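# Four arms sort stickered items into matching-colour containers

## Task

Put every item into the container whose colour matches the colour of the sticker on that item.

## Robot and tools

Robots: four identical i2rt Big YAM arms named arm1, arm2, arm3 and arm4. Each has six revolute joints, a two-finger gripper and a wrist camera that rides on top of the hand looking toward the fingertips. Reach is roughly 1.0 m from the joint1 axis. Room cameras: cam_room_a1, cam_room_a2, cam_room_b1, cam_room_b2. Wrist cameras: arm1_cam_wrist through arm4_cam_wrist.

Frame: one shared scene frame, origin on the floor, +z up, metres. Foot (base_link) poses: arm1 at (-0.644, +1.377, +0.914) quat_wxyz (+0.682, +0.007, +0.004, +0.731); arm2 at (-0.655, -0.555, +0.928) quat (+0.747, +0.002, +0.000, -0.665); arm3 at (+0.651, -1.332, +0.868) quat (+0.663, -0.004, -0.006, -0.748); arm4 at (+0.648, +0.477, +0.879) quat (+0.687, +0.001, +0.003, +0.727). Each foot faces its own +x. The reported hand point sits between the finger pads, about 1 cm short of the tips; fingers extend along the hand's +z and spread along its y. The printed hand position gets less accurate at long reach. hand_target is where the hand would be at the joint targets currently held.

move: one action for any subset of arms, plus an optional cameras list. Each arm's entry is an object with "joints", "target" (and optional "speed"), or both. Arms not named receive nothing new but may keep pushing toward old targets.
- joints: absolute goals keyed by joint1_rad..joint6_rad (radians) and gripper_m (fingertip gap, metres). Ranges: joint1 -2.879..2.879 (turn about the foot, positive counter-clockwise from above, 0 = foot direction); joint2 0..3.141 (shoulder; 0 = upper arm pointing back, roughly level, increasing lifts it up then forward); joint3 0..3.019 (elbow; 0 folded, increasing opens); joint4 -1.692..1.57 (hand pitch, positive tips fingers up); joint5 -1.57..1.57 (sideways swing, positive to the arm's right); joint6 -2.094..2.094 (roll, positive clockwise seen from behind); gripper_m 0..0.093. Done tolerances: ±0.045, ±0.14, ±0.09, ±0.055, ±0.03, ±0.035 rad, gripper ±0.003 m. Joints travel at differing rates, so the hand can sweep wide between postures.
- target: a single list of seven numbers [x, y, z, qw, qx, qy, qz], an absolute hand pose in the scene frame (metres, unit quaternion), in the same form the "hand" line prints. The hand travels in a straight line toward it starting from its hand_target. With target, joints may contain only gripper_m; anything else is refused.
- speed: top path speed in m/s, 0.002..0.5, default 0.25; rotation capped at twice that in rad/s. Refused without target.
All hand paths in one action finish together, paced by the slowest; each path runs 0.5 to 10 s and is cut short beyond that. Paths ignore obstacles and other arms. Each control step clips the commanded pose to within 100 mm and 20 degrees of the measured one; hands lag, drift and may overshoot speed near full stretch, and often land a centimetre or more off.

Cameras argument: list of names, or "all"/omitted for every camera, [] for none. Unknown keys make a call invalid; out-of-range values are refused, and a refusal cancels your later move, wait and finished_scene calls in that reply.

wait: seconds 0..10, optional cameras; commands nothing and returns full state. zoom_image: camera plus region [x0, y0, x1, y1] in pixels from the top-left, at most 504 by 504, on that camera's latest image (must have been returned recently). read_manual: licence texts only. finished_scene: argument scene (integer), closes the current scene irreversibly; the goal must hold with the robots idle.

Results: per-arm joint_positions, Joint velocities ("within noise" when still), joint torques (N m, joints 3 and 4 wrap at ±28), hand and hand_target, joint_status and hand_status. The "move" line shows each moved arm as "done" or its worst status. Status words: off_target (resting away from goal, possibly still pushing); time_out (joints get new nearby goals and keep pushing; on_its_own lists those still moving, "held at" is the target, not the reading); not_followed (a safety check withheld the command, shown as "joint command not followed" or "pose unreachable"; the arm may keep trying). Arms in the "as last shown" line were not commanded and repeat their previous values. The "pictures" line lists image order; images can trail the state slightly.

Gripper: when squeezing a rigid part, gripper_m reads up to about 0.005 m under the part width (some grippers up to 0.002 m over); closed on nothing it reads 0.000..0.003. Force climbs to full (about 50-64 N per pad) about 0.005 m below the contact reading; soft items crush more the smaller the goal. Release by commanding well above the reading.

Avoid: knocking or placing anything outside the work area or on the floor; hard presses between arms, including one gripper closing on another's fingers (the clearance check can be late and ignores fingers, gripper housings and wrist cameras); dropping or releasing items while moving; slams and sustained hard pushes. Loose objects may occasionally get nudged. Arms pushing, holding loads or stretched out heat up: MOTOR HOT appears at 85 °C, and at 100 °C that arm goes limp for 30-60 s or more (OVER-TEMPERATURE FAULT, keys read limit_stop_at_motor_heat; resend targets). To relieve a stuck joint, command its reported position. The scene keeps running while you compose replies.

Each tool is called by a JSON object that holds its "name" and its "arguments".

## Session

{"name": "move", "arguments": {"arm1": {"joints":{"joint1_rad":1.6,"joint2_rad":1.341,"joint3_rad":1.774,"joint4_rad":-1.58,"joint5_rad":0,"joint6_rad":0,"gripper_m":0.093}}, "arm2": {"joints":{"joint1_rad":-1.69,"joint2_rad":1.341,"joint3_rad":1.774,"joint4_rad":-1.58,"joint5_rad":0,"joint6_rad":0,"gripper_m":0.093}}, "arm3": {"joints":{"joint1_rad":1.69,"joint2_rad":1.341,"joint3_rad":1.774,"joint4_rad":-1.58,"joint5_rad":0,"joint6_rad":0,"gripper_m":0.093}}, "arm4": {"joints":{"joint1_rad":-1.63,"joint2_rad":1.341,"joint3_rad":1.774,"joint4_rad":-1.58,"joint5_rad":0,"joint6_rad":0,"gripper_m":0.093}}}}

Scene clock: 1.93 s.
Joint torques (N m): arm1=[-1.55 -7.77 13.01 0.69 0.07 -0.02] | arm2=[0.79 -12.1 11.99 1.02 -0.07 0.18] | arm3=[1.61 -10.64 10.33 0.57 0.11 -0.11] | arm4=[1.2 -11.4 10.73 0.42 0.1 -0.08]
Motor temperatures (°C): arm1=[21 23 27 23 21 21 21] | arm2=[23 24 26 22 22 20 23] | arm3=[24 23 24 23 24 23 23] | arm4=[22 22 24 22 24 21 24]
Heat: arm1: hottest joint3_rad 27 °C; arm2: hottest joint3_rad 26 °C; arm3: hottest joint1_rad 24 °C; arm4: hottest joint3_rad 24 °C.
move: arm1 done; arm2 done; arm3 done; arm4 done
Joint velocities: within noise
arm1.joint_positions: joint1_rad=+1.600 joint2_rad=+1.340 joint3_rad=+1.746 joint4_rad=-1.570 joint5_rad=-0.002 joint6_rad=+0.007 gripper_m=+0.09306
arm1.joint_status: all done
arm1.hand: x=-1.0842 y=+1.3324 z=+1.3604 quat_wxyz=(+0.010, +0.977, +0.045, -0.209) (m; scene frame)
arm1.hand_target: x=-1.0840 y=+1.3325 z=+1.3716 quat_wxyz=(+0.009, +0.975, +0.048, -0.217) (m; scene frame)
arm1.hand_status: not commanded
arm2.joint_positions: joint1_rad=-1.692 joint2_rad=+1.340 joint3_rad=+1.756 joint4_rad=-1.566 joint5_rad=+0.001 joint6_rad=-0.013 gripper_m=+0.09310
arm2.joint_status: all done
arm2.hand: x=-1.1070 y=-0.5541 z=+1.3721 quat_wxyz=(+0.004, -0.978, -0.004, +0.208) (m; scene frame)
arm2.hand_target: x=-1.1054 y=-0.5553 z=+1.3783 quat_wxyz=(+0.002, -0.978, +0.001, +0.210) (m; scene frame)
arm2.hand_status: not commanded
arm3.joint_positions: joint1_rad=+1.684 joint2_rad=+1.333 joint3_rad=+1.754 joint4_rad=-1.574 joint5_rad=-0.002 joint6_rad=+0.006 gripper_m=+0.09307
arm3.joint_status: all done
arm3.hand: x=+1.0974 y=-1.3289 z=+1.3142 quat_wxyz=(-0.208, -0.005, -0.978, +0.006) (m; scene frame)
arm3.hand_target: x=+1.1001 y=-1.3266 z=+1.3187 quat_wxyz=(-0.211, +0.001, -0.978, +0.007) (m; scene frame)
arm3.hand_status: not commanded
arm4.joint_positions: joint1_rad=-1.633 joint2_rad=+1.341 joint3_rad=+1.740 joint4_rad=-1.571 joint5_rad=+0.000 joint6_rad=+0.014 gripper_m=+0.09310
arm4.joint_status: all done
arm4.hand: x=+1.0990 y=+0.4757 z=+1.3133 quat_wxyz=(-0.195, -0.010, -0.981, +0.001) (m; scene frame)
arm4.hand_target: x=+1.0996 y=+0.4772 z=+1.3279 quat_wxyz=(-0.208, -0.001, -0.978, +0.002) (m; scene frame)
arm4.hand_status: not commanded
pictures: arm1_cam_wrist, arm2_cam_wrist, arm3_cam_wrist, arm4_cam_wrist, cam_room_a1, cam_room_a2, cam_room_b1, cam_room_b2
Images, in order (width x height): arm1_cam_wrist 672x504, arm2_cam_wrist 672x504, arm3_cam_wrist 672x504, arm4_cam_wrist 672x504, cam_room_a1 672x504, cam_room_a2 672x504, cam_room_b1 672x504, cam_room_b2 672x504.

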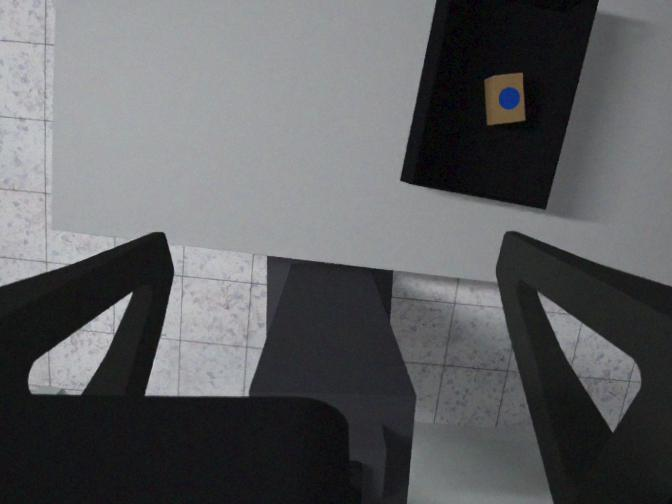

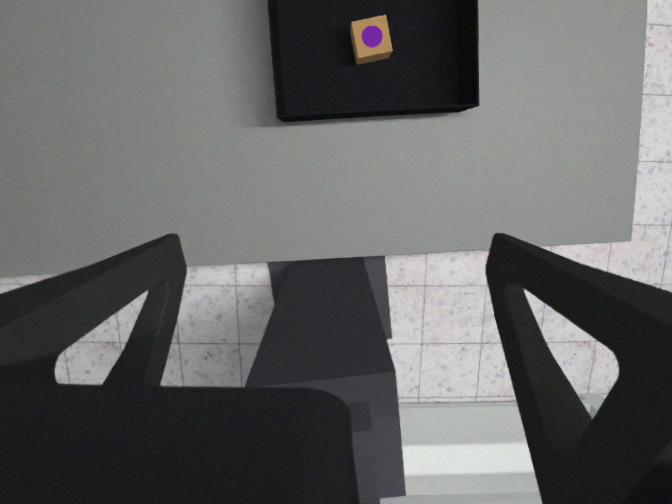

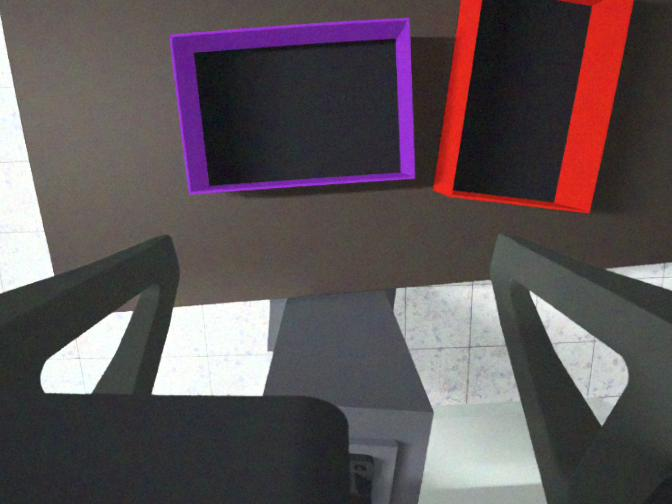

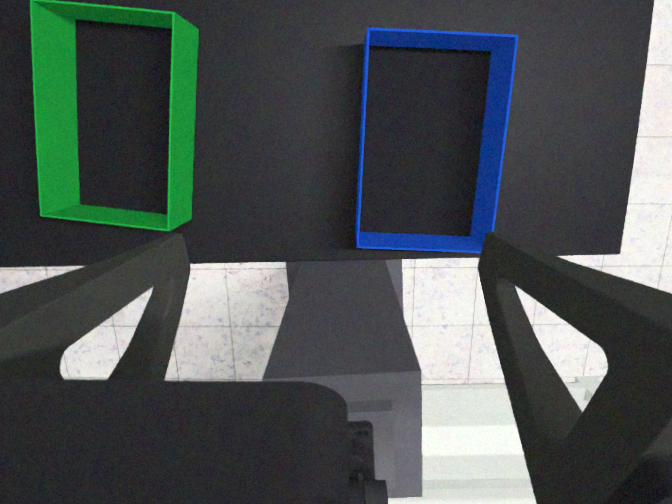

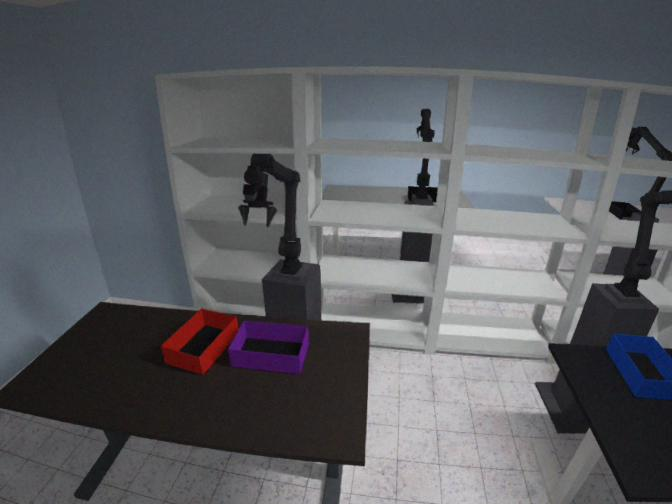

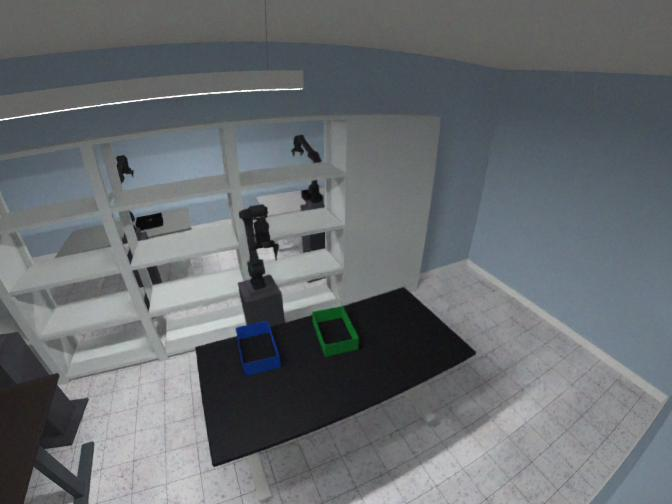

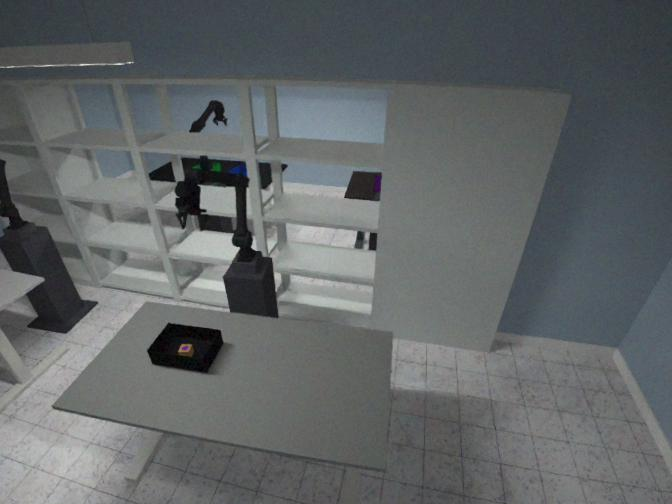

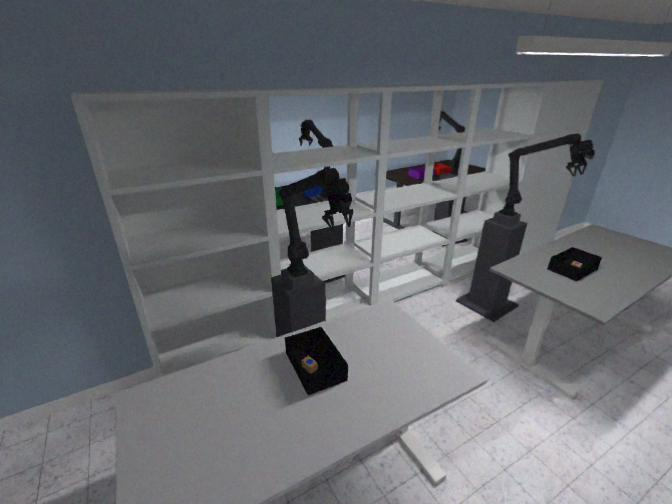

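{"name": "move", "arguments": {"arm1": {"target":[-1.235,1.574,0.92,0.0103,0.9886,0.0821,-0.1243],"speed":0.4}, "arm2": {"target":[-1.32,-0.501,0.92,0.0098,0.989,0.0778,-0.1243],"speed":0.4}, "cameras": ["arm1_cam_wrist","arm2_cam_wrist"]}}

Scene clock: 25.43 s.
Joint torques (N m): arm1=[-1.26 -18.02 13.2 1.01 -0.15 -0.08] | arm2=[0.03 -23 13.16 1.59 -0.27 -0.08] | arm3=[1.44 -10.46 10.32 0.58 0.13 -0.11] | arm4=[1.08 -11.22 10.69 0.39 0.07 -0.08]
Motor temperatures (°C): arm1=[21 24 29 23 21 21 21] | arm2=[23 25 30 22 22 20 23] | arm3=[24 23 26 23 24 23 23] | arm4=[22 23 31 22 24 21 24]
Heat: arm1: hottest joint3_rad 29 °C; arm2: hottest joint3_rad 30 °C; arm3: hottest joint3_rad 26 °C; arm4: hottest joint3_rad 31 °C.
move: arm1 off_target; arm2 off_target
Joint velocities: within noise
arm1.joint_positions: joint1_rad=+1.148 joint2_rad=+2.045 joint3_rad=+1.412 joint4_rad=-0.818 joint5_rad=-0.118 joint6_rad=-0.498 gripper_m=+0.09306
arm1.joint_status: not commanded
arm1.hand: x=-1.2069 y=+1.5642 z=+0.8910 quat_wxyz=(+0.027, +0.993, +0.075, -0.087) (m; scene frame)
arm1.hand_target: x=-1.2332 y=+1.5734 z=+0.9210 quat_wxyz=(+0.010, +0.989, +0.082, -0.124) (m; scene frame)
arm1.hand_status: off_target (0.042 m and 4.8 deg from the pose sent, 0.524 m and 10.7 deg at the start)
arm2.joint_positions: joint1_rad=-1.777 joint2_rad=+2.111 joint3_rad=+1.545 joint4_rad=-0.822 joint5_rad=-0.061 joint6_rad=-0.231 gripper_m=+0.09310
arm2.joint_status: not commanded
arm2.hand: x=-1.2951 y=-0.5079 z=+0.9011 quat_wxyz=(-0.014, -0.993, -0.073, +0.094) (m; scene frame)
arm2.hand_target: x=-1.3186 y=-0.5011 z=+0.9209 quat_wxyz=(-0.009, -0.989, -0.078, +0.124) (m; scene frame)
arm2.hand_status: off_target (0.032 m and 3.6 deg from the pose sent, 0.503 m and 12.9 deg at the start)
arm3, arm4: as last shown
arm4.hand: x=+1.0990 y=+0.4757 z=+1.3133 quat_wxyz=(-0.195, -0.009, -0.981, +0.001) (m; scene frame)
pictures: arm1_cam_wrist, arm2_cam_wrist
Images, in order (width x height): arm1_cam_wrist 672x504, arm2_cam_wrist 672x504.

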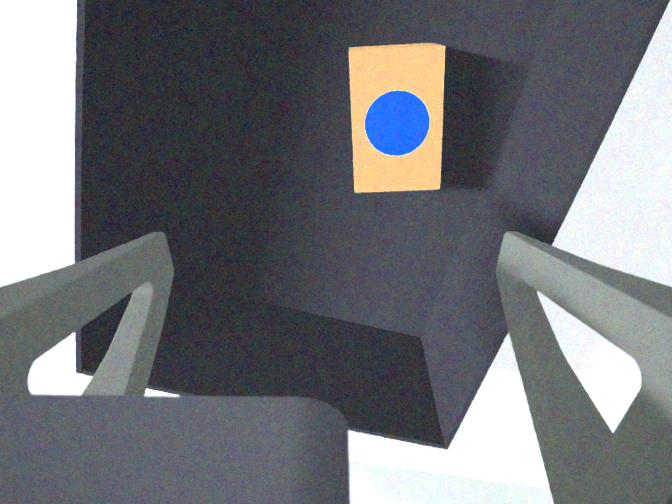

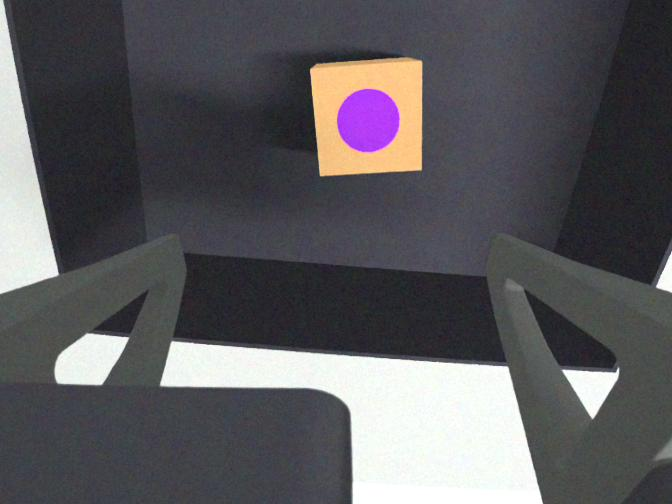

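{"name": "move", "arguments": {"arm1": {"target":[-1.24,1.60,0.82,0.0103,0.9886,0.0821,-0.1243],"speed":0.25}, "arm2": {"target":[-1.325,-0.489,0.82,0.0098,0.989,0.0778,-0.1243],"speed":0.25}, "cameras": ["arm1_cam_wrist","arm2_cam_wrist"]}}

Scene clock: 34.33 s.
Joint torques (N m): arm1=[-2.08 -18.9 11.67 1.2 -0.19 -0.03] | arm2=[0.15 -23.12 11.52 1.7 -0.25 -0.08] | arm3=[1.55 -10.64 10.35 0.55 0.11 -0.11] | arm4=[0.85 -11.22 10.55 0.4 0.04 -0.1]
Motor temperatures (°C): arm1=[21 25 31 23 21 21 21] | arm2=[23 25 32 22 22 20 23] | arm3=[24 24 26 23 24 23 23] | arm4=[22 23 32 22 24 21 24]
Heat: arm1: hottest joint3_rad 31 °C; arm2: hottest joint3_rad 32 °C; arm3: hottest joint3_rad 26 °C; arm4: hottest joint3_rad 32 °C.
move: arm1 off_target; arm2 off_target
Joint velocities: within noise
arm1.joint_positions: joint1_rad=+1.114 joint2_rad=+2.227 joint3_rad=+1.428 joint4_rad=-0.649 joint5_rad=-0.125 joint6_rad=-0.535 gripper_m=+0.09306
arm1.joint_status: not commanded
arm1.hand: x=-1.2120 y=+1.5865 z=+0.7964 quat_wxyz=(+0.027, +0.992, +0.077, -0.091) (m; scene frame)
arm1.hand_target: x=-1.2386 y=+1.5996 z=+0.8213 quat_wxyz=(+0.010, +0.989, +0.082, -0.124) (m; scene frame)
arm1.hand_status: off_target (0.039 m and 4.3 deg from the pose sent, 0.086 m and 4.8 deg at the start)
arm2.joint_positions: joint1_rad=-1.796 joint2_rad=+2.270 joint3_rad=+1.546 joint4_rad=-0.652 joint5_rad=-0.066 joint6_rad=-0.248 gripper_m=+0.09310
arm2.joint_status: not commanded
arm2.hand: x=-1.3037 y=-0.4952 z=+0.8101 quat_wxyz=(-0.014, -0.992, -0.073, +0.101) (m; scene frame)
arm2.hand_target: x=-1.3241 y=-0.4889 z=+0.8207 quat_wxyz=(-0.010, -0.989, -0.078, +0.124) (m; scene frame)
arm2.hand_status: off_target (0.024 m and 2.8 deg from the pose sent, 0.088 m and 3.6 deg at the start)
arm3, arm4: as last shown
pictures: arm1_cam_wrist, arm2_cam_wrist
Images, in order (width x height): arm1_cam_wrist 672x504, arm2_cam_wrist 672x504.

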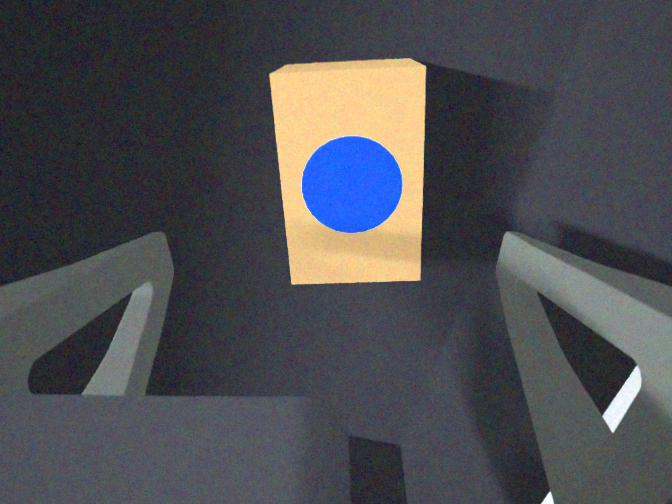

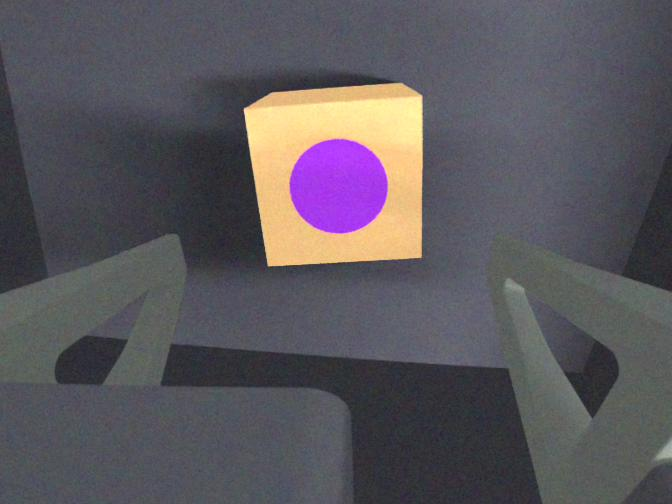

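{"name": "move", "arguments": {"arm1": {"target":[-1.243,1.602,0.757,0.0103,0.9886,0.0821,-0.1243],"speed":0.15}, "arm2": {"target":[-1.329,-0.489,0.752,0.0098,0.989,0.0778,-0.1243],"speed":0.15}, "cameras": ["arm1_cam_wrist","arm2_cam_wrist"]}}

Scene clock: 45.73 s.
Joint torques (N m): arm1=[-2.9 -18.02 10.71 1.13 -0.06 -0.01] | arm2=[0.15 -22.77 11.23 1.74 -0.23 -0.07] | arm3=[1.61 -10.52 10.33 0.57 0.11 -0.11] | arm4=[0.79 -10.93 10.7 0.43 0.1 -0.09]
Motor temperatures (°C): arm1=[21 25 32 23 21 21 21] | arm2=[23 26 31 22 22 20 23] | arm3=[24 24 27 23 24 23 23] | arm4=[22 23 34 22 24 21 24]
Heat: arm1: hottest joint3_rad 32 °C; arm2: hottest joint3_rad 31 °C; arm3: hottest joint3_rad 27 °C; arm4: hottest joint3_rad 34 °C.
move: arm1 off_target; arm2 off_target
Joint velocities: within noise
arm1.joint_positions: joint1_rad=+1.117 joint2_rad=+2.330 joint3_rad=+1.455 joint4_rad=-0.549 joint5_rad=-0.129 joint6_rad=-0.537 gripper_m=+0.09304
arm1.joint_status: not commanded
arm1.hand: x=-1.2219 y=+1.5877 z=+0.7469 quat_wxyz=(+0.023, +0.991, +0.081, -0.102) (m; scene frame)
arm1.hand_target: x=-1.2421 y=+1.6017 z=+0.7579 quat_wxyz=(+0.010, +0.989, +0.082, -0.124) (m; scene frame)
arm1.hand_status: off_target (0.027 m and 3.0 deg from the pose sent, 0.052 m and 4.3 deg at the start)
arm2.joint_positions: joint1_rad=-1.796 joint2_rad=+2.388 joint3_rad=+1.574 joint4_rad=-0.556 joint5_rad=-0.066 joint6_rad=-0.248 gripper_m=+0.09310
arm2.joint_status: not commanded
arm2.hand: x=-1.3076 y=-0.4946 z=+0.7486 quat_wxyz=(-0.013, -0.992, -0.073, +0.103) (m; scene frame)
arm2.hand_target: x=-1.3281 y=-0.4890 z=+0.7529 quat_wxyz=(-0.010, -0.989, -0.078, +0.124) (m; scene frame)
arm2.hand_status: off_target (0.022 m and 2.5 deg from the pose sent, 0.064 m and 2.8 deg at the start)
arm3, arm4: as last shown
pictures: arm1_cam_wrist, arm2_cam_wrist
Images, in order (width x height): arm1_cam_wrist 672x504, arm2_cam_wrist 672x504.

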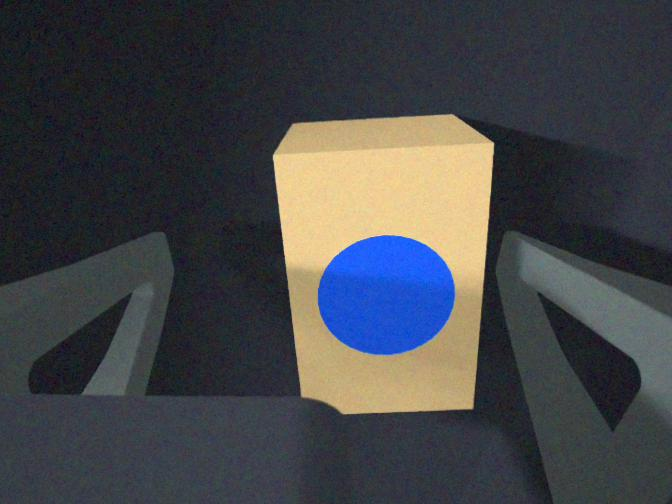

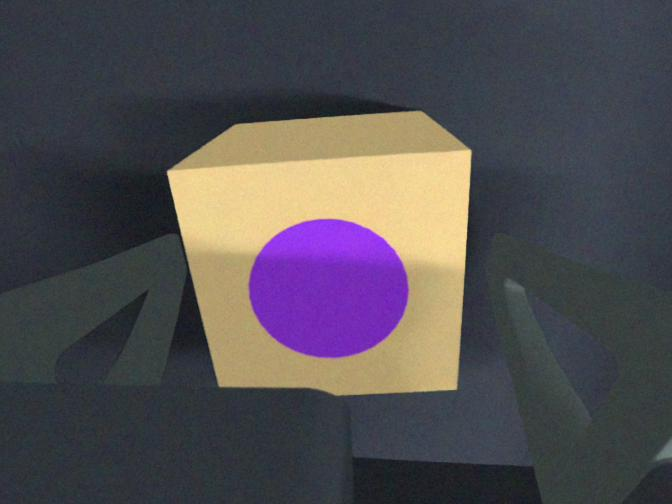

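{"name": "move", "arguments": {"arm1": {"joints":{"gripper_m":0.032}}, "arm2": {"joints":{"gripper_m":0.04}}, "cameras": ["arm1_cam_wrist","arm2_cam_wrist"]}}

Scene clock: 50.37 s.
Joint torques (N m): arm1=[-2.14 -17.96 10.89 1.22 -0.08 -0.05] | arm2=[0.21 -22.89 11.03 1.73 -0.24 -0.07] | arm3=[1.49 -10.52 10.36 0.57 0.11 -0.11] | arm4=[1.08 -11.28 10.69 0.49 0.11 -0.06]
Motor temperatures (°C): arm1=[21 26 32 23 21 21 21] | arm2=[23 26 31 22 22 20 23] | arm3=[24 24 27 23 24 23 23] | arm4=[22 23 34 22 24 21 24]
Heat: arm1: hottest joint3_rad 32 °C; arm2: hottest joint3_rad 31 °C; arm3: hottest joint3_rad 27 °C; arm4: hottest joint3_rad 34 °C.
move: arm1 off_target; arm2 off_target
Joint velocities: arm1=[within noise] | arm2=[-0.024 -0.005 -0.007 0.002 -0.037 -0.154 0] | arm3=[within noise] | arm4=[within noise]
arm1.joint_positions: joint1_rad=+1.116 joint2_rad=+2.330 joint3_rad=+1.455 joint4_rad=-0.549 joint5_rad=-0.128 joint6_rad=-0.538 gripper_m=+0.04384
arm1.joint_status: gripper_m off_target (ended at +0.04387, target +0.03200)
arm1.hand: x=-1.2219 y=+1.5882 z=+0.7468 quat_wxyz=(+0.022, +0.991, +0.081, -0.101) (m; scene frame)
arm1.hand_target: x=-1.2420 y=+1.6019 z=+0.7579 quat_wxyz=(+0.010, +0.989, +0.082, -0.124) (m; scene frame)
arm1.hand_status: not commanded
arm2.joint_positions: joint1_rad=-1.796 joint2_rad=+2.388 joint3_rad=+1.577 joint4_rad=-0.555 joint5_rad=-0.066 joint6_rad=-0.249 gripper_m=+0.05388
arm2.joint_status: gripper_m off_target (ended at +0.05390, target +0.04000)
arm2.hand: x=-1.3092 y=-0.4944 z=+0.7494 quat_wxyz=(-0.013, -0.992, -0.073, +0.105) (m; scene frame)
arm2.hand_target: x=-1.3281 y=-0.4889 z=+0.7529 quat_wxyz=(-0.009, -0.989, -0.078, +0.124) (m; scene frame)
arm2.hand_status: not commanded
arm3, arm4: as last shown
pictures: arm1_cam_wrist, arm2_cam_wrist
Images, in order (width x height): arm1_cam_wrist 672x504, arm2_cam_wrist 672x504.

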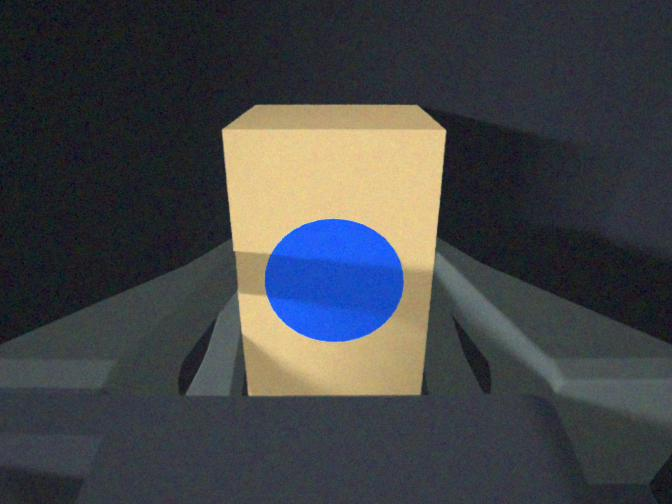

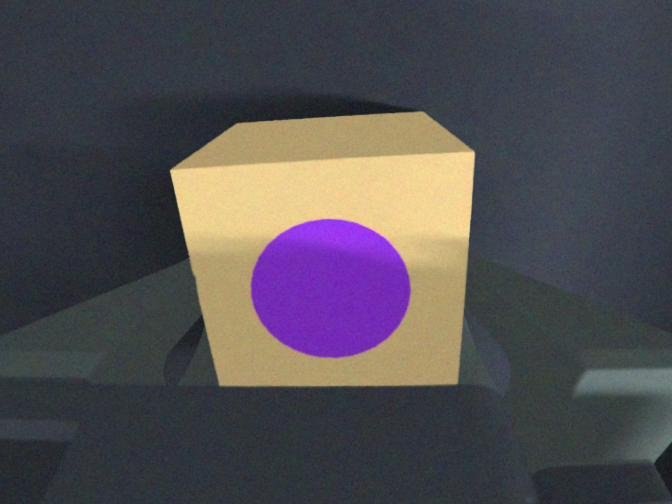

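{"name": "move", "arguments": {"arm1": {"target":[-1.18,1.565,0.93,0.0103,0.9886,0.0821,-0.1243],"speed":0.3}, "arm2": {"target":[-1.25,-0.50,0.93,0.0098,0.989,0.0778,-0.1243],"speed":0.3}, "arm3": {"joints":{"joint2_rad":0.84,"joint3_rad":0.86,"joint4_rad":-0.8}}, "arm4": {"joints":{"joint2_rad":0.84,"joint3_rad":0.86,"joint4_rad":-0.8}}, "cameras": []}}

{"name": "move", "arguments": {"arm1": {"joints":{"joint2_rad":0.84,"joint3_rad":0.86,"joint4_rad":-1.3,"joint5_rad":0,"joint6_rad":0}}, "arm2": {"joints":{"joint2_rad":0.84,"joint3_rad":0.86,"joint4_rad":-1.3,"joint5_rad":0,"joint6_rad":0}}, "arm3": {"joints":{"joint1_rad":-1.99}}, "arm4": {"joints":{"joint1_rad":0.9}}, "cameras": []}}

{"name": "move", "arguments": {"arm1": {"joints":{"joint1_rad":-2.249}}, "arm2": {"joints":{"joint1_rad":0.925}}, "cameras": ["arm1_cam_wrist","arm2_cam_wrist","arm3_cam_wrist"]}}

Scene clock: 63.50 s.
Joint torques (N m): arm1=[-0.79 -14.1 9.57 0.49 -0.02 0.08] | arm2=[0.5 -18.84 8.62 0.83 -0.23 -0.04] | arm3=[1.61 -5.48 10.29 2.07 0.11 -0.11] | arm4=[0.73 -5.07 10.55 1.74 0.05 -0.09]
Motor temperatures (°C): arm1=[21 26 32 23 21 21 22] | arm2=[23 27 32 22 22 20 23] | arm3=[24 24 27 23 24 23 23] | arm4=[22 23 35 22 24 21 24]
Heat: arm1: hottest joint3_rad 32 °C; arm2: hottest joint3_rad 32 °C; arm3: hottest joint3_rad 27 °C; arm4: hottest joint3_rad 35 °C.
move: arm1 done; arm2 off_target; arm3 done; arm4 done
Joint velocities: within noise
arm1.joint_positions: joint1_rad=+1.117 joint2_rad=+1.890 joint3_rad=+1.278 joint4_rad=-0.745 joint5_rad=-0.125 joint6_rad=-0.535 gripper_m=+0.04384
arm1.joint_status: not commanded
arm1.hand: x=-1.1795 y=+1.5716 z=+0.9335 quat_wxyz=(+0.007, +0.988, +0.081, -0.131) (m; scene frame)
arm1.hand_target: x=-1.1799 y=+1.5651 z=+0.9299 quat_wxyz=(+0.010, +0.989, +0.082, -0.124) (m; scene frame)
arm1.hand_status: done (0.007 m and 0.9 deg from the pose sent, 0.189 m and 3.0 deg at the start)
arm2.joint_positions: joint1_rad=-1.796 joint2_rad=+1.928 joint3_rad=+1.351 joint4_rad=-0.714 joint5_rad=-0.066 joint6_rad=-0.249 gripper_m=+0.05387
arm2.joint_status: not commanded
arm2.hand: x=-1.2585 y=-0.5006 z=+0.9445 quat_wxyz=(-0.006, -0.987, -0.074, +0.142) (m; scene frame)
arm2.hand_target: x=-1.2499 y=-0.5000 z=+0.9304 quat_wxyz=(-0.010, -0.989, -0.078, +0.124) (m; scene frame)
arm2.hand_status: off_target (0.017 m and 2.1 deg from the pose sent, 0.190 m and 2.3 deg at the start)
arm3.joint_positions: joint1_rad=+1.684 joint2_rad=+0.849 joint3_rad=+0.853 joint4_rad=-0.816 joint5_rad=-0.002 joint6_rad=+0.006 gripper_m=+0.09307
arm3.joint_status: all done
arm3.hand: x=+1.0242 y=-1.3306 z=+1.1505 quat_wxyz=(-0.371, -0.003, -0.929, +0.006) (m; scene frame)
arm3.hand_target: x=+1.0269 y=-1.3287 z=+1.1606 quat_wxyz=(-0.386, +0.002, -0.923, +0.007) (m; scene frame)
arm3.hand_status: not commanded
arm4.joint_positions: joint1_rad=-1.633 joint2_rad=+0.847 joint3_rad=+0.842 joint4_rad=-0.818 joint5_rad=+0.000 joint6_rad=+0.014 gripper_m=+0.09310
arm4.joint_status: all done
arm4.hand: x=+1.0202 y=+0.4756 z=+1.1542 quat_wxyz=(-0.363, -0.009, -0.932, +0.000) (m; scene frame)
arm4.hand_target: x=+1.0256 y=+0.4768 z=+1.1697 quat_wxyz=(-0.383, -0.001, -0.924, +0.002) (m; scene frame)
arm4.hand_status: not commanded
pictures: none
No camera images: "cameras" was empty.

Scene clock: 66.07 s.
Joint torques (N m): arm1=[-1.26 -0.85 11.18 0.58 0.09 0.11] | arm2=[0.5 -4.54 10.19 0.88 0.14 0.22] | arm3=[0.79 -5.66 10.32 1.68 -0.09 -0.11] | arm4=[1.44 -4.84 10.54 1.62 0.13 -0.06]
Motor temperatures (°C): arm1=[21 26 32 23 21 21 22] | arm2=[23 26 32 22 22 20 23] | arm3=[24 24 28 23 24 23 23] | arm4=[22 23 36 22 24 21 24]
Heat: arm1: hottest joint3_rad 32 °C; arm2: hottest joint3_rad 32 °C; arm3: hottest joint3_rad 28 °C; arm4: hottest joint3_rad 36 °C.
move: arm1 done; arm2 done; arm3 done; arm4 done
Joint velocities: within noise
arm1.joint_positions: joint1_rad=+1.119 joint2_rad=+0.840 joint3_rad=+0.859 joint4_rad=-1.291 joint5_rad=-0.002 joint6_rad=-0.008 gripper_m=+0.04384
arm1.joint_status: all done
arm1.hand: x=-0.8941 y=+1.4793 z=+1.1482 quat_wxyz=(-0.028, +0.970, -0.184, -0.154) (m; scene frame)
arm1.hand_target: x=-0.8932 y=+1.4764 z=+1.1483 quat_wxyz=(-0.027, +0.971, -0.184, -0.150) (m; scene frame)
arm1.hand_status: not commanded
arm2.joint_positions: joint1_rad=-1.796 joint2_rad=+0.839 joint3_rad=+0.871 joint4_rad=-1.288 joint5_rad=-0.004 joint6_rad=-0.015 gripper_m=+0.05387
arm2.joint_status: all done
arm2.hand: x=-0.9311 y=-0.5262 z=+1.1636 quat_wxyz=(+0.009, -0.987, +0.046, +0.155) (m; scene frame)
arm2.hand_target: x=-0.9258 y=-0.5252 z=+1.1577 quat_wxyz=(+0.010, -0.988, +0.055, +0.144) (m; scene frame)
arm2.hand_status: not commanded
arm3.joint_positions: joint1_rad=-1.982 joint2_rad=+0.849 joint3_rad=+0.853 joint4_rad=-0.806 joint5_rad=+0.002 joint6_rad=+0.005 gripper_m=+0.09307
arm3.joint_status: all done
arm3.hand: x=+0.3275 y=-1.1366 z=+1.1487 quat_wxyz=(+0.093, -0.895, +0.249, +0.359) (m; scene frame)
arm3.hand_target: x=+0.3281 y=-1.1337 z=+1.1572 quat_wxyz=(+0.097, -0.890, +0.249, +0.369) (m; scene frame)
arm3.hand_status: not commanded
arm4.joint_positions: joint1_rad=+0.900 joint2_rad=+0.847 joint3_rad=+0.842 joint4_rad=-0.812 joint5_rad=-0.001 joint6_rad=+0.012 gripper_m=+0.09310
arm4.joint_status: all done
arm4.hand: x=+0.3451 y=+0.6931 z=+1.1578 quat_wxyz=(-0.106, +0.884, -0.287, -0.353) (m; scene frame)
arm4.hand_target: x=+0.3419 y=+0.6956 z=+1.1723 quat_wxyz=(-0.114, +0.879, -0.280, -0.369) (m; scene frame)
arm4.hand_status: not commanded
pictures: none
No camera images: "cameras" was empty.

Scene clock: 68.53 s.
Joint torques (N m): arm1=[-1.73 -0.56 11.36 0.7 -0.06 0.12] | arm2=[1.03 -4.31 10.21 0.87 0.12 0.19] | arm3=[0.79 -5.54 10.32 1.66 -0.08 -0.11] | arm4=[0.85 -4.72 10.61 1.5 0.11 -0.11]
Motor temperatures (°C): arm1=[21 26 32 23 21 21 22] | arm2=[23 26 32 22 22 20 24] | arm3=[24 24 28 23 24 23 23] | arm4=[22 23 36 22 24 21 24]
Heat: arm1: hottest joint3_rad 32 °C; arm2: hottest joint3_rad 32 °C; arm3: hottest joint3_rad 28 °C; arm4: hottest joint3_rad 36 °C.
move: arm1 done; arm2 done
Joint velocities: within noise
arm1.joint_positions: joint1_rad=-2.244 joint2_rad=+0.841 joint3_rad=+0.859 joint4_rad=-1.291 joint5_rad=+0.002 joint6_rad=-0.006 gripper_m=+0.04386
arm1.joint_status: all done
arm1.hand: x=-0.4151 y=+1.2205 z=+1.1399 quat_wxyz=(-0.134, -0.291, -0.946, +0.046) (m; scene frame)
arm1.hand_target: x=-0.4173 y=+1.2207 z=+1.1402 quat_wxyz=(-0.131, -0.297, -0.945, +0.044) (m; scene frame)
arm1.hand_status: not commanded
arm2.joint_positions: joint1_rad=+0.922 joint2_rad=+0.839 joint3_rad=+0.871 joint4_rad=-1.288 joint5_rad=-0.003 joint6_rad=-0.013 gripper_m=+0.05373
arm2.joint_status: all done
arm2.hand: x=-0.4165 y=-0.6964 z=+1.1641 quat_wxyz=(-0.152, -0.253, -0.955, +0.039) (m; scene frame)
arm2.hand_target: x=-0.4208 y=-0.6936 z=+1.1581 quat_wxyz=(-0.141, -0.259, -0.955, +0.036) (m; scene frame)
arm2.hand_status: not commanded
arm3, arm4: as last shown
pictures: arm1_cam_wrist, arm2_cam_wrist, arm3_cam_wrist
Images, in order (width x height): arm1_cam_wrist 672x504, arm2_cam_wrist 672x504, arm3_cam_wrist 672x504.

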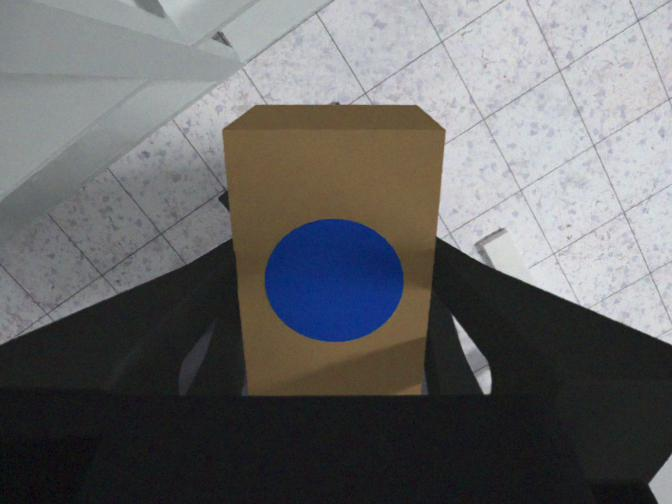

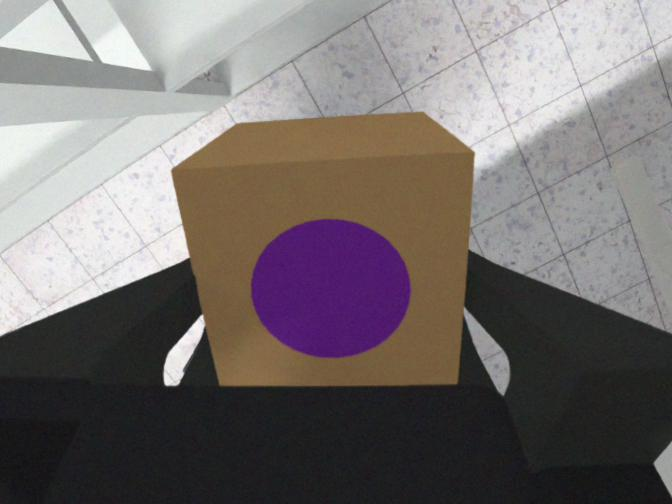

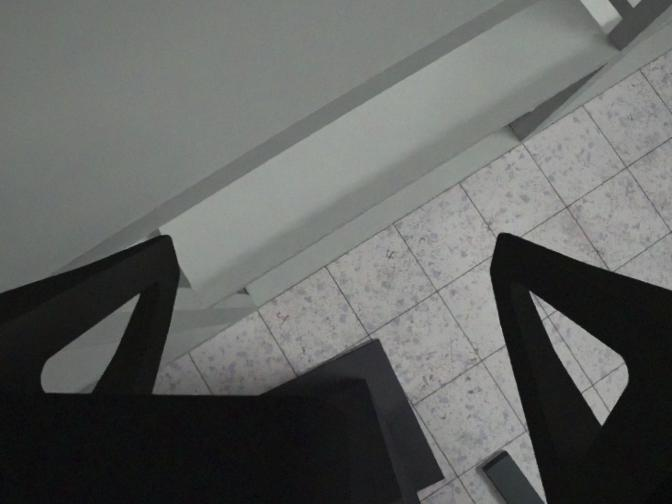

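{"name": "move", "arguments": {"arm1": {"target":[-0.037,0.954,1.08,-0.0952,-0.2984,-0.9492,0.0299],"speed":0.35}, "arm2": {"target":[-0.017,-0.93,1.08,-0.0963,-0.2609,-0.9602,0.0262],"speed":0.35}, "cameras": ["cam_room_b1"]}}

{"name": "move", "arguments": {"arm1": {"target":[-0.037,0.954,1.04,-0.0952,-0.2984,-0.9492,0.0299],"speed":0.15}, "arm2": {"target":[-0.017,-0.93,1.04,-0.0963,-0.2609,-0.9602,0.0262],"speed":0.15}, "cameras": ["arm1_cam_wrist","arm2_cam_wrist"]}}

Scene clock: 81.00 s.
Joint torques (N m): arm1=[-2.73 -21.19 16.66 0.2 -0.05 0.07] | arm2=[1.03 -24.18 16.14 0.55 0.14 0.19] | arm3=[0.73 -5.77 10.32 1.66 -0.08 -0.11] | arm4=[1.38 -5.13 10.47 1.65 0.12 -0.09]
Motor temperatures (°C): arm1=[21 26 32 23 21 21 22] | arm2=[23 26 33 22 22 20 24] | arm3=[24 24 29 23 24 23 23] | arm4=[22 23 36 22 24 21 24]
Heat: arm1: hottest joint3_rad 32 °C; arm2: hottest joint3_rad 33 °C; arm3: hottest joint3_rad 29 °C; arm4: hottest joint3_rad 36 °C.
move: arm1 off_target; arm2 off_target
Joint velocities: within noise
arm1.joint_positions: joint1_rad=-2.244 joint2_rad=+2.208 joint3_rad=+2.201 joint4_rad=-1.403 joint5_rad=-0.005 joint6_rad=-0.006 gripper_m=+0.04386
arm1.joint_status: not commanded
arm1.hand: x=-0.0461 y=+0.9667 z=+1.0529 quat_wxyz=(-0.070, -0.293, -0.953, +0.023) (m; scene frame)
arm1.hand_target: x=-0.0385 y=+0.9549 z=+1.0802 quat_wxyz=(-0.096, -0.298, -0.949, +0.030) (m; scene frame)
arm1.hand_status: off_target (0.031 m and 3.1 deg from the pose sent, 0.466 m and 4.9 deg at the start)
arm2.joint_positions: joint1_rad=+0.922 joint2_rad=+2.211 joint3_rad=+2.180 joint4_rad=-1.369 joint5_rad=+0.000 joint6_rad=-0.011 gripper_m=+0.05373
arm2.joint_status: not commanded
arm2.hand: x=-0.0297 y=-0.9240 z=+1.0671 quat_wxyz=(-0.082, -0.256, -0.963, +0.021) (m; scene frame)
arm2.hand_target: x=-0.0178 y=-0.9294 z=+1.0799 quat_wxyz=(-0.097, -0.261, -0.960, +0.026) (m; scene frame)
arm2.hand_status: off_target (0.019 m and 1.8 deg from the pose sent, 0.470 m and 6.6 deg at the start)
arm3, arm4: as last shown
pictures: cam_room_b1
Images, in order (width x height): cam_room_b1 672x504.

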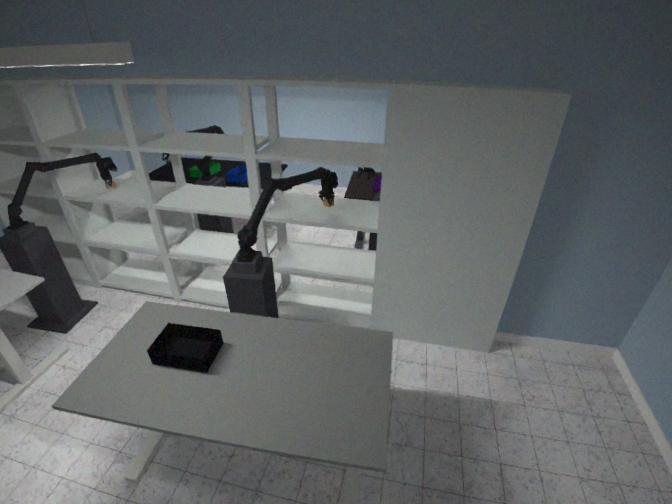

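Scene clock: 81.97 s.
Joint torques (N m): arm1=[-2.67 -19.9 11.36 1.37 0 0.09] | arm2=[0.91 -23.47 10.13 1.89 0.15 0.2] | arm3=[0.67 -5.54 10.33 1.66 -0.08 -0.11] | arm4=[0.44 -5.3 10.52 1.61 0.1 -0.04]
Motor temperatures (°C): arm1=[21 26 32 23 21 21 22] | arm2=[23 26 32 22 22 20 24] | arm3=[24 24 29 23 24 23 23] | arm4=[22 23 36 22 24 21 24]
Heat: arm1: hottest joint3_rad 32 °C; arm2: hottest joint3_rad 32 °C; arm3: hottest joint3_rad 29 °C; arm4: hottest joint3_rad 36 °C.
move: arm1 done; arm2 off_target
Joint velocities: within noise
arm1.joint_positions: joint1_rad=-2.244 joint2_rad=+2.209 joint3_rad=+2.171 joint4_rad=-1.332 joint5_rad=-0.005 joint6_rad=-0.006 gripper_m=+0.04386
arm1.joint_status: not commanded
arm1.hand: x=-0.0383 y=+0.9612 z=+1.0423 quat_wxyz=(-0.089, -0.293, -0.952, +0.029) (m; scene frame)
arm1.hand_target: x=-0.0372 y=+0.9540 z=+1.0400 quat_wxyz=(-0.095, -0.298, -0.949, +0.030) (m; scene frame)
arm1.hand_status: done (0.008 m and 1.1 deg from the pose sent, 0.020 m and 3.1 deg at the start)
arm2.joint_positions: joint1_rad=+0.922 joint2_rad=+2.211 joint3_rad=+2.164 joint4_rad=-1.304 joint5_rad=+0.000 joint6_rad=-0.011 gripper_m=+0.05373
arm2.joint_status: not commanded
arm2.hand: x=-0.0197 y=-0.9299 z=+1.0633 quat_wxyz=(-0.106, -0.256, -0.961, +0.028) (m; scene frame)
arm2.hand_target: x=-0.0177 y=-0.9295 z=+1.0400 quat_wxyz=(-0.096, -0.261, -0.960, +0.026) (m; scene frame)
arm2.hand_status: off_target (0.023 m and 1.3 deg from the pose sent, 0.031 m and 1.8 deg at the start)
arm3, arm4: as last shown
pictures: arm1_cam_wrist, arm2_cam_wrist
Images, in order (width x height): arm1_cam_wrist 672x504, arm2_cam_wrist 672x504.

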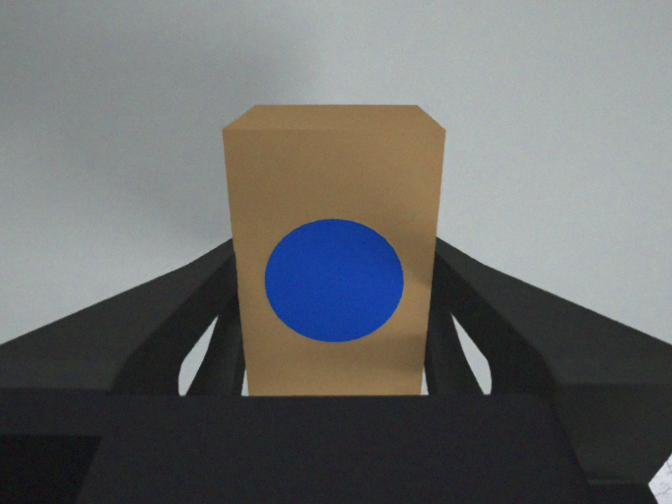

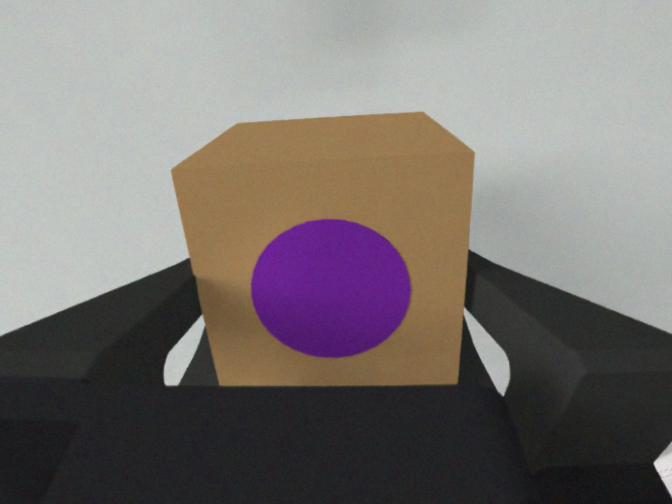

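{"name": "move", "arguments": {"arm1": {"target":[-0.037,0.954,1.022,-0.0952,-0.2984,-0.9492,0.0299],"speed":0.1}, "arm2": {"target":[-0.017,-0.93,1.012,-0.0963,-0.2609,-0.9602,0.0262],"speed":0.1}, "cameras": []}}

{"name": "move", "arguments": {"arm1": {"target":[-0.037,0.954,1.010,-0.0952,-0.2984,-0.9492,0.0299],"speed":0.05}, "arm2": {"target":[-0.017,-0.93,0.998,-0.0963,-0.2609,-0.9602,0.0262],"speed":0.05}, "cameras": []}}

{"name": "move", "arguments": {"arm1": {"target":[-0.037,0.954,1.000,-0.0952,-0.2984,-0.9492,0.0299],"speed":0.05}, "arm2": {"target":[-0.017,-0.93,0.988,-0.0963,-0.2609,-0.9602,0.0262],"speed":0.05}, "cameras": ["arm1_cam_wrist","arm2_cam_wrist"]}}

Scene clock: 90.53 s.
Joint torques (N m): arm1=[-3.14 -19.55 11.08 1.24 -0.04 0.08] | arm2=[1.08 -23.53 10.09 1.94 0.15 0.18] | arm3=[0.79 -5.54 10.33 1.66 -0.09 -0.1] | arm4=[0.67 -5.01 10.61 1.57 0.12 -0.09]
Motor temperatures (°C): arm1=[21 26 32 23 21 21 22] | arm2=[23 26 32 22 22 20 24] | arm3=[24 24 30 23 24 23 23] | arm4=[22 22 37 22 24 21 24]
Heat: arm1: hottest joint3_rad 32 °C; arm2: hottest joint3_rad 32 °C; arm3: hottest joint3_rad 30 °C; arm4: hottest joint3_rad 37 °C.
move: arm1 done; arm2 off_target
Joint velocities: within noise
arm1.joint_positions: joint1_rad=-2.244 joint2_rad=+2.209 joint3_rad=+2.135 joint4_rad=-1.289 joint5_rad=-0.005 joint6_rad=-0.006 gripper_m=+0.04386
arm1.joint_status: not commanded
arm1.hand: x=-0.0378 y=+0.9607 z=+1.0284 quat_wxyz=(-0.092, -0.292, -0.951, +0.030) (m; scene frame)
arm1.hand_target: x=-0.0372 y=+0.9540 z=+1.0222 quat_wxyz=(-0.095, -0.298, -0.949, +0.030) (m; scene frame)
arm1.hand_status: done (0.009 m and 0.8 deg from the pose sent, 0.022 m and 1.1 deg at the start)
arm2.joint_positions: joint1_rad=+0.922 joint2_rad=+2.221 joint3_rad=+2.109 joint4_rad=-1.238 joint5_rad=+0.000 joint6_rad=-0.011 gripper_m=+0.05373
arm2.joint_status: not commanded
arm2.hand: x=-0.0188 y=-0.9303 z=+1.0365 quat_wxyz=(-0.107, -0.256, -0.960, +0.028) (m; scene frame)
arm2.hand_target: x=-0.0177 y=-0.9295 z=+1.0123 quat_wxyz=(-0.096, -0.261, -0.960, +0.026) (m; scene frame)
arm2.hand_status: off_target (0.025 m and 1.3 deg from the pose sent, 0.052 m and 1.3 deg at the start)
arm3, arm4: as last shown
pictures: none
No camera images: "cameras" was empty.

Scene clock: 91.50 s.
Joint torques (N m): arm1=[-2.43 -19.6 10.86 1.13 -0.06 0.11] | arm2=[1.03 -23.3 9.92 1.91 0.14 0.18] | arm3=[0.85 -5.6 10.32 1.66 -0.08 -0.11] | arm4=[0.79 -5.25 10.56 1.52 0.11 -0.09]
Motor temperatures (°C): arm1=[21 27 32 23 21 21 22] | arm2=[23 26 32 22 22 20 24] | arm3=[24 24 30 23 24 23 23] | arm4=[22 22 37 22 24 21 24]
Heat: arm1: hottest joint3_rad 32 °C; arm2: hottest joint3_rad 32 °C; arm3: hottest joint3_rad 30 °C; arm4: hottest joint3_rad 37 °C.
move: arm1 done; arm2 off_target
Joint velocities: within noise
arm1.joint_positions: joint1_rad=-2.244 joint2_rad=+2.212 joint3_rad=+2.112 joint4_rad=-1.260 joint5_rad=-0.005 joint6_rad=-0.006 gripper_m=+0.04386
arm1.joint_status: not commanded
arm1.hand: x=-0.0375 y=+0.9604 z=+1.0182 quat_wxyz=(-0.093, -0.292, -0.951, +0.030) (m; scene frame)
arm1.hand_target: x=-0.0371 y=+0.9540 z=+1.0101 quat_wxyz=(-0.095, -0.298, -0.949, +0.030) (m; scene frame)
arm1.hand_status: done (0.010 m and 0.8 deg from the pose sent, 0.019 m and 0.8 deg at the start)
arm2.joint_positions: joint1_rad=+0.922 joint2_rad=+2.226 joint3_rad=+2.087 joint4_rad=-1.207 joint5_rad=+0.000 joint6_rad=-0.011 gripper_m=+0.05373
arm2.joint_status: not commanded
arm2.hand: x=-0.0179 y=-0.9308 z=+1.0250 quat_wxyz=(-0.109, -0.256, -0.960, +0.029) (m; scene frame)
arm2.hand_target: x=-0.0178 y=-0.9295 z=+0.9984 quat_wxyz=(-0.096, -0.261, -0.960, +0.026) (m; scene frame)
arm2.hand_status: off_target (0.027 m and 1.6 deg from the pose sent, 0.039 m and 1.3 deg at the start)
arm3, arm4: as last shown
pictures: none
No camera images: "cameras" was empty.

Scene clock: 92.47 s.
Joint torques (N m): arm1=[-2.61 -19.6 9.8 1.63 -0.02 0.11] | arm2=[0.85 -22.83 9.59 1.99 0.14 0.19] | arm3=[0.79 -5.77 10.28 1.69 -0.09 -0.11] | arm4=[1.14 -5.19 10.51 1.59 0.12 -0.05]
Motor temperatures (°C): arm1=[21 26 32 23 21 21 22] | arm2=[23 26 32 22 22 20 24] | arm3=[24 24 30 23 24 23 23] | arm4=[22 22 37 22 24 21 24]
Heat: arm1: hottest joint3_rad 32 °C; arm2: hottest joint3_rad 32 °C; arm3: hottest joint3_rad 30 °C; arm4: hottest joint3_rad 37 °C.
move: arm1 off_target; arm2 off_target
Joint velocities: within noise
arm1.joint_positions: joint1_rad=-2.244 joint2_rad=+2.212 joint3_rad=+2.106 joint4_rad=-1.243 joint5_rad=-0.006 joint6_rad=-0.006 gripper_m=+0.04386
arm1.joint_status: not commanded
arm1.hand: x=-0.0355 y=+0.9591 z=+1.0163 quat_wxyz=(-0.098, -0.292, -0.951, +0.031) (m; scene frame)
arm1.hand_target: x=-0.0373 y=+0.9542 z=+1.0002 quat_wxyz=(-0.095, -0.298, -0.949, +0.030) (m; scene frame)
arm1.hand_status: off_target (0.017 m and 0.8 deg from the pose sent, 0.019 m and 0.8 deg at the start)
arm2.joint_positions: joint1_rad=+0.922 joint2_rad=+2.227 joint3_rad=+2.075 joint4_rad=-1.187 joint5_rad=+0.000 joint6_rad=-0.011 gripper_m=+0.05373
arm2.joint_status: not commanded
arm2.hand: x=-0.0169 y=-0.9314 z=+1.0196 quat_wxyz=(-0.112, -0.256, -0.960, +0.029) (m; scene frame)
arm2.hand_target: x=-0.0180 y=-0.9294 z=+0.9886 quat_wxyz=(-0.096, -0.261, -0.960, +0.026) (m; scene frame)
arm2.hand_status: off_target (0.032 m and 1.9 deg from the pose sent, 0.037 m and 1.5 deg at the start)
arm3, arm4: as last shown
pictures: arm1_cam_wrist, arm2_cam_wrist
Images, in order (width x height): arm1_cam_wrist 672x504, arm2_cam_wrist 672x504.

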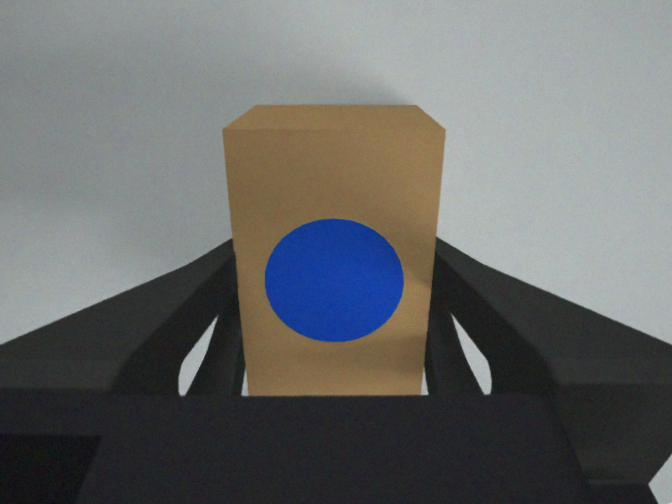

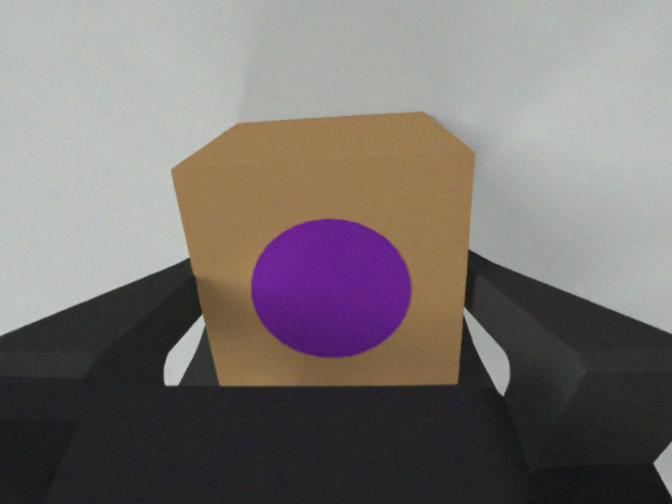

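{"name": "move", "arguments": {"arm1": {"target":[-0.037,0.954,1.006,-0.0952,-0.2984,-0.9492,0.0299],"speed":0.05}, "arm2": {"target":[-0.017,-0.93,0.980,-0.0963,-0.2609,-0.9602,0.0262],"speed":0.05}, "cameras": []}}

Scene clock: 98.73 s.
Joint torques (N m): arm1=[-2.43 -19.14 10.95 0.92 -0.04 0.1] | arm2=[1.08 -22.53 8.85 2.24 0.14 0.19] | arm3=[0.73 -5.71 10.36 1.65 -0.08 -0.11] | arm4=[0.62 -5.13 10.58 1.59 0.11 -0.06]
Motor temperatures (°C): arm1=[21 26 32 23 21 21 22] | arm2=[23 27 31 22 22 20 24] | arm3=[24 24 30 23 24 23 23] | arm4=[22 22 37 22 24 21 24]
Heat: arm1: hottest joint3_rad 32 °C; arm2: hottest joint3_rad 31 °C; arm3: hottest joint3_rad 30 °C; arm4: hottest joint3_rad 37 °C.
move: arm1 off_target; arm2 off_target
Joint velocities: within noise
arm1.joint_positions: joint1_rad=-2.244 joint2_rad=+2.212 joint3_rad=+2.106 joint4_rad=-1.243 joint5_rad=-0.006 joint6_rad=-0.006 gripper_m=+0.04386
arm1.joint_status: not commanded
arm1.hand: x=-0.0355 y=+0.9591 z=+1.0163 quat_wxyz=(-0.098, -0.292, -0.951, +0.031) (m; scene frame)
arm1.hand_target: x=-0.0371 y=+0.9541 z=+1.0061 quat_wxyz=(-0.095, -0.298, -0.949, +0.030) (m; scene frame)
arm1.hand_status: off_target (0.012 m and 0.8 deg from the pose sent, 0.012 m and 0.8 deg at the start)
arm2.joint_positions: joint1_rad=+0.922 joint2_rad=+2.227 joint3_rad=+2.070 joint4_rad=-1.175 joint5_rad=+0.000 joint6_rad=-0.011 gripper_m=+0.05373
arm2.joint_status: not commanded
arm2.hand: x=-0.0157 y=-0.9321 z=+1.0183 quat_wxyz=(-0.115, -0.255, -0.959, +0.030) (m; scene frame)
arm2.hand_target: x=-0.0184 y=-0.9291 z=+0.9808 quat_wxyz=(-0.096, -0.261, -0.960, +0.026) (m; scene frame)
arm2.hand_status: off_target (0.038 m and 2.3 deg from the pose sent, 0.040 m and 1.9 deg at the start)
arm3, arm4: as last shown
pictures: none
No camera images: "cameras" was empty.


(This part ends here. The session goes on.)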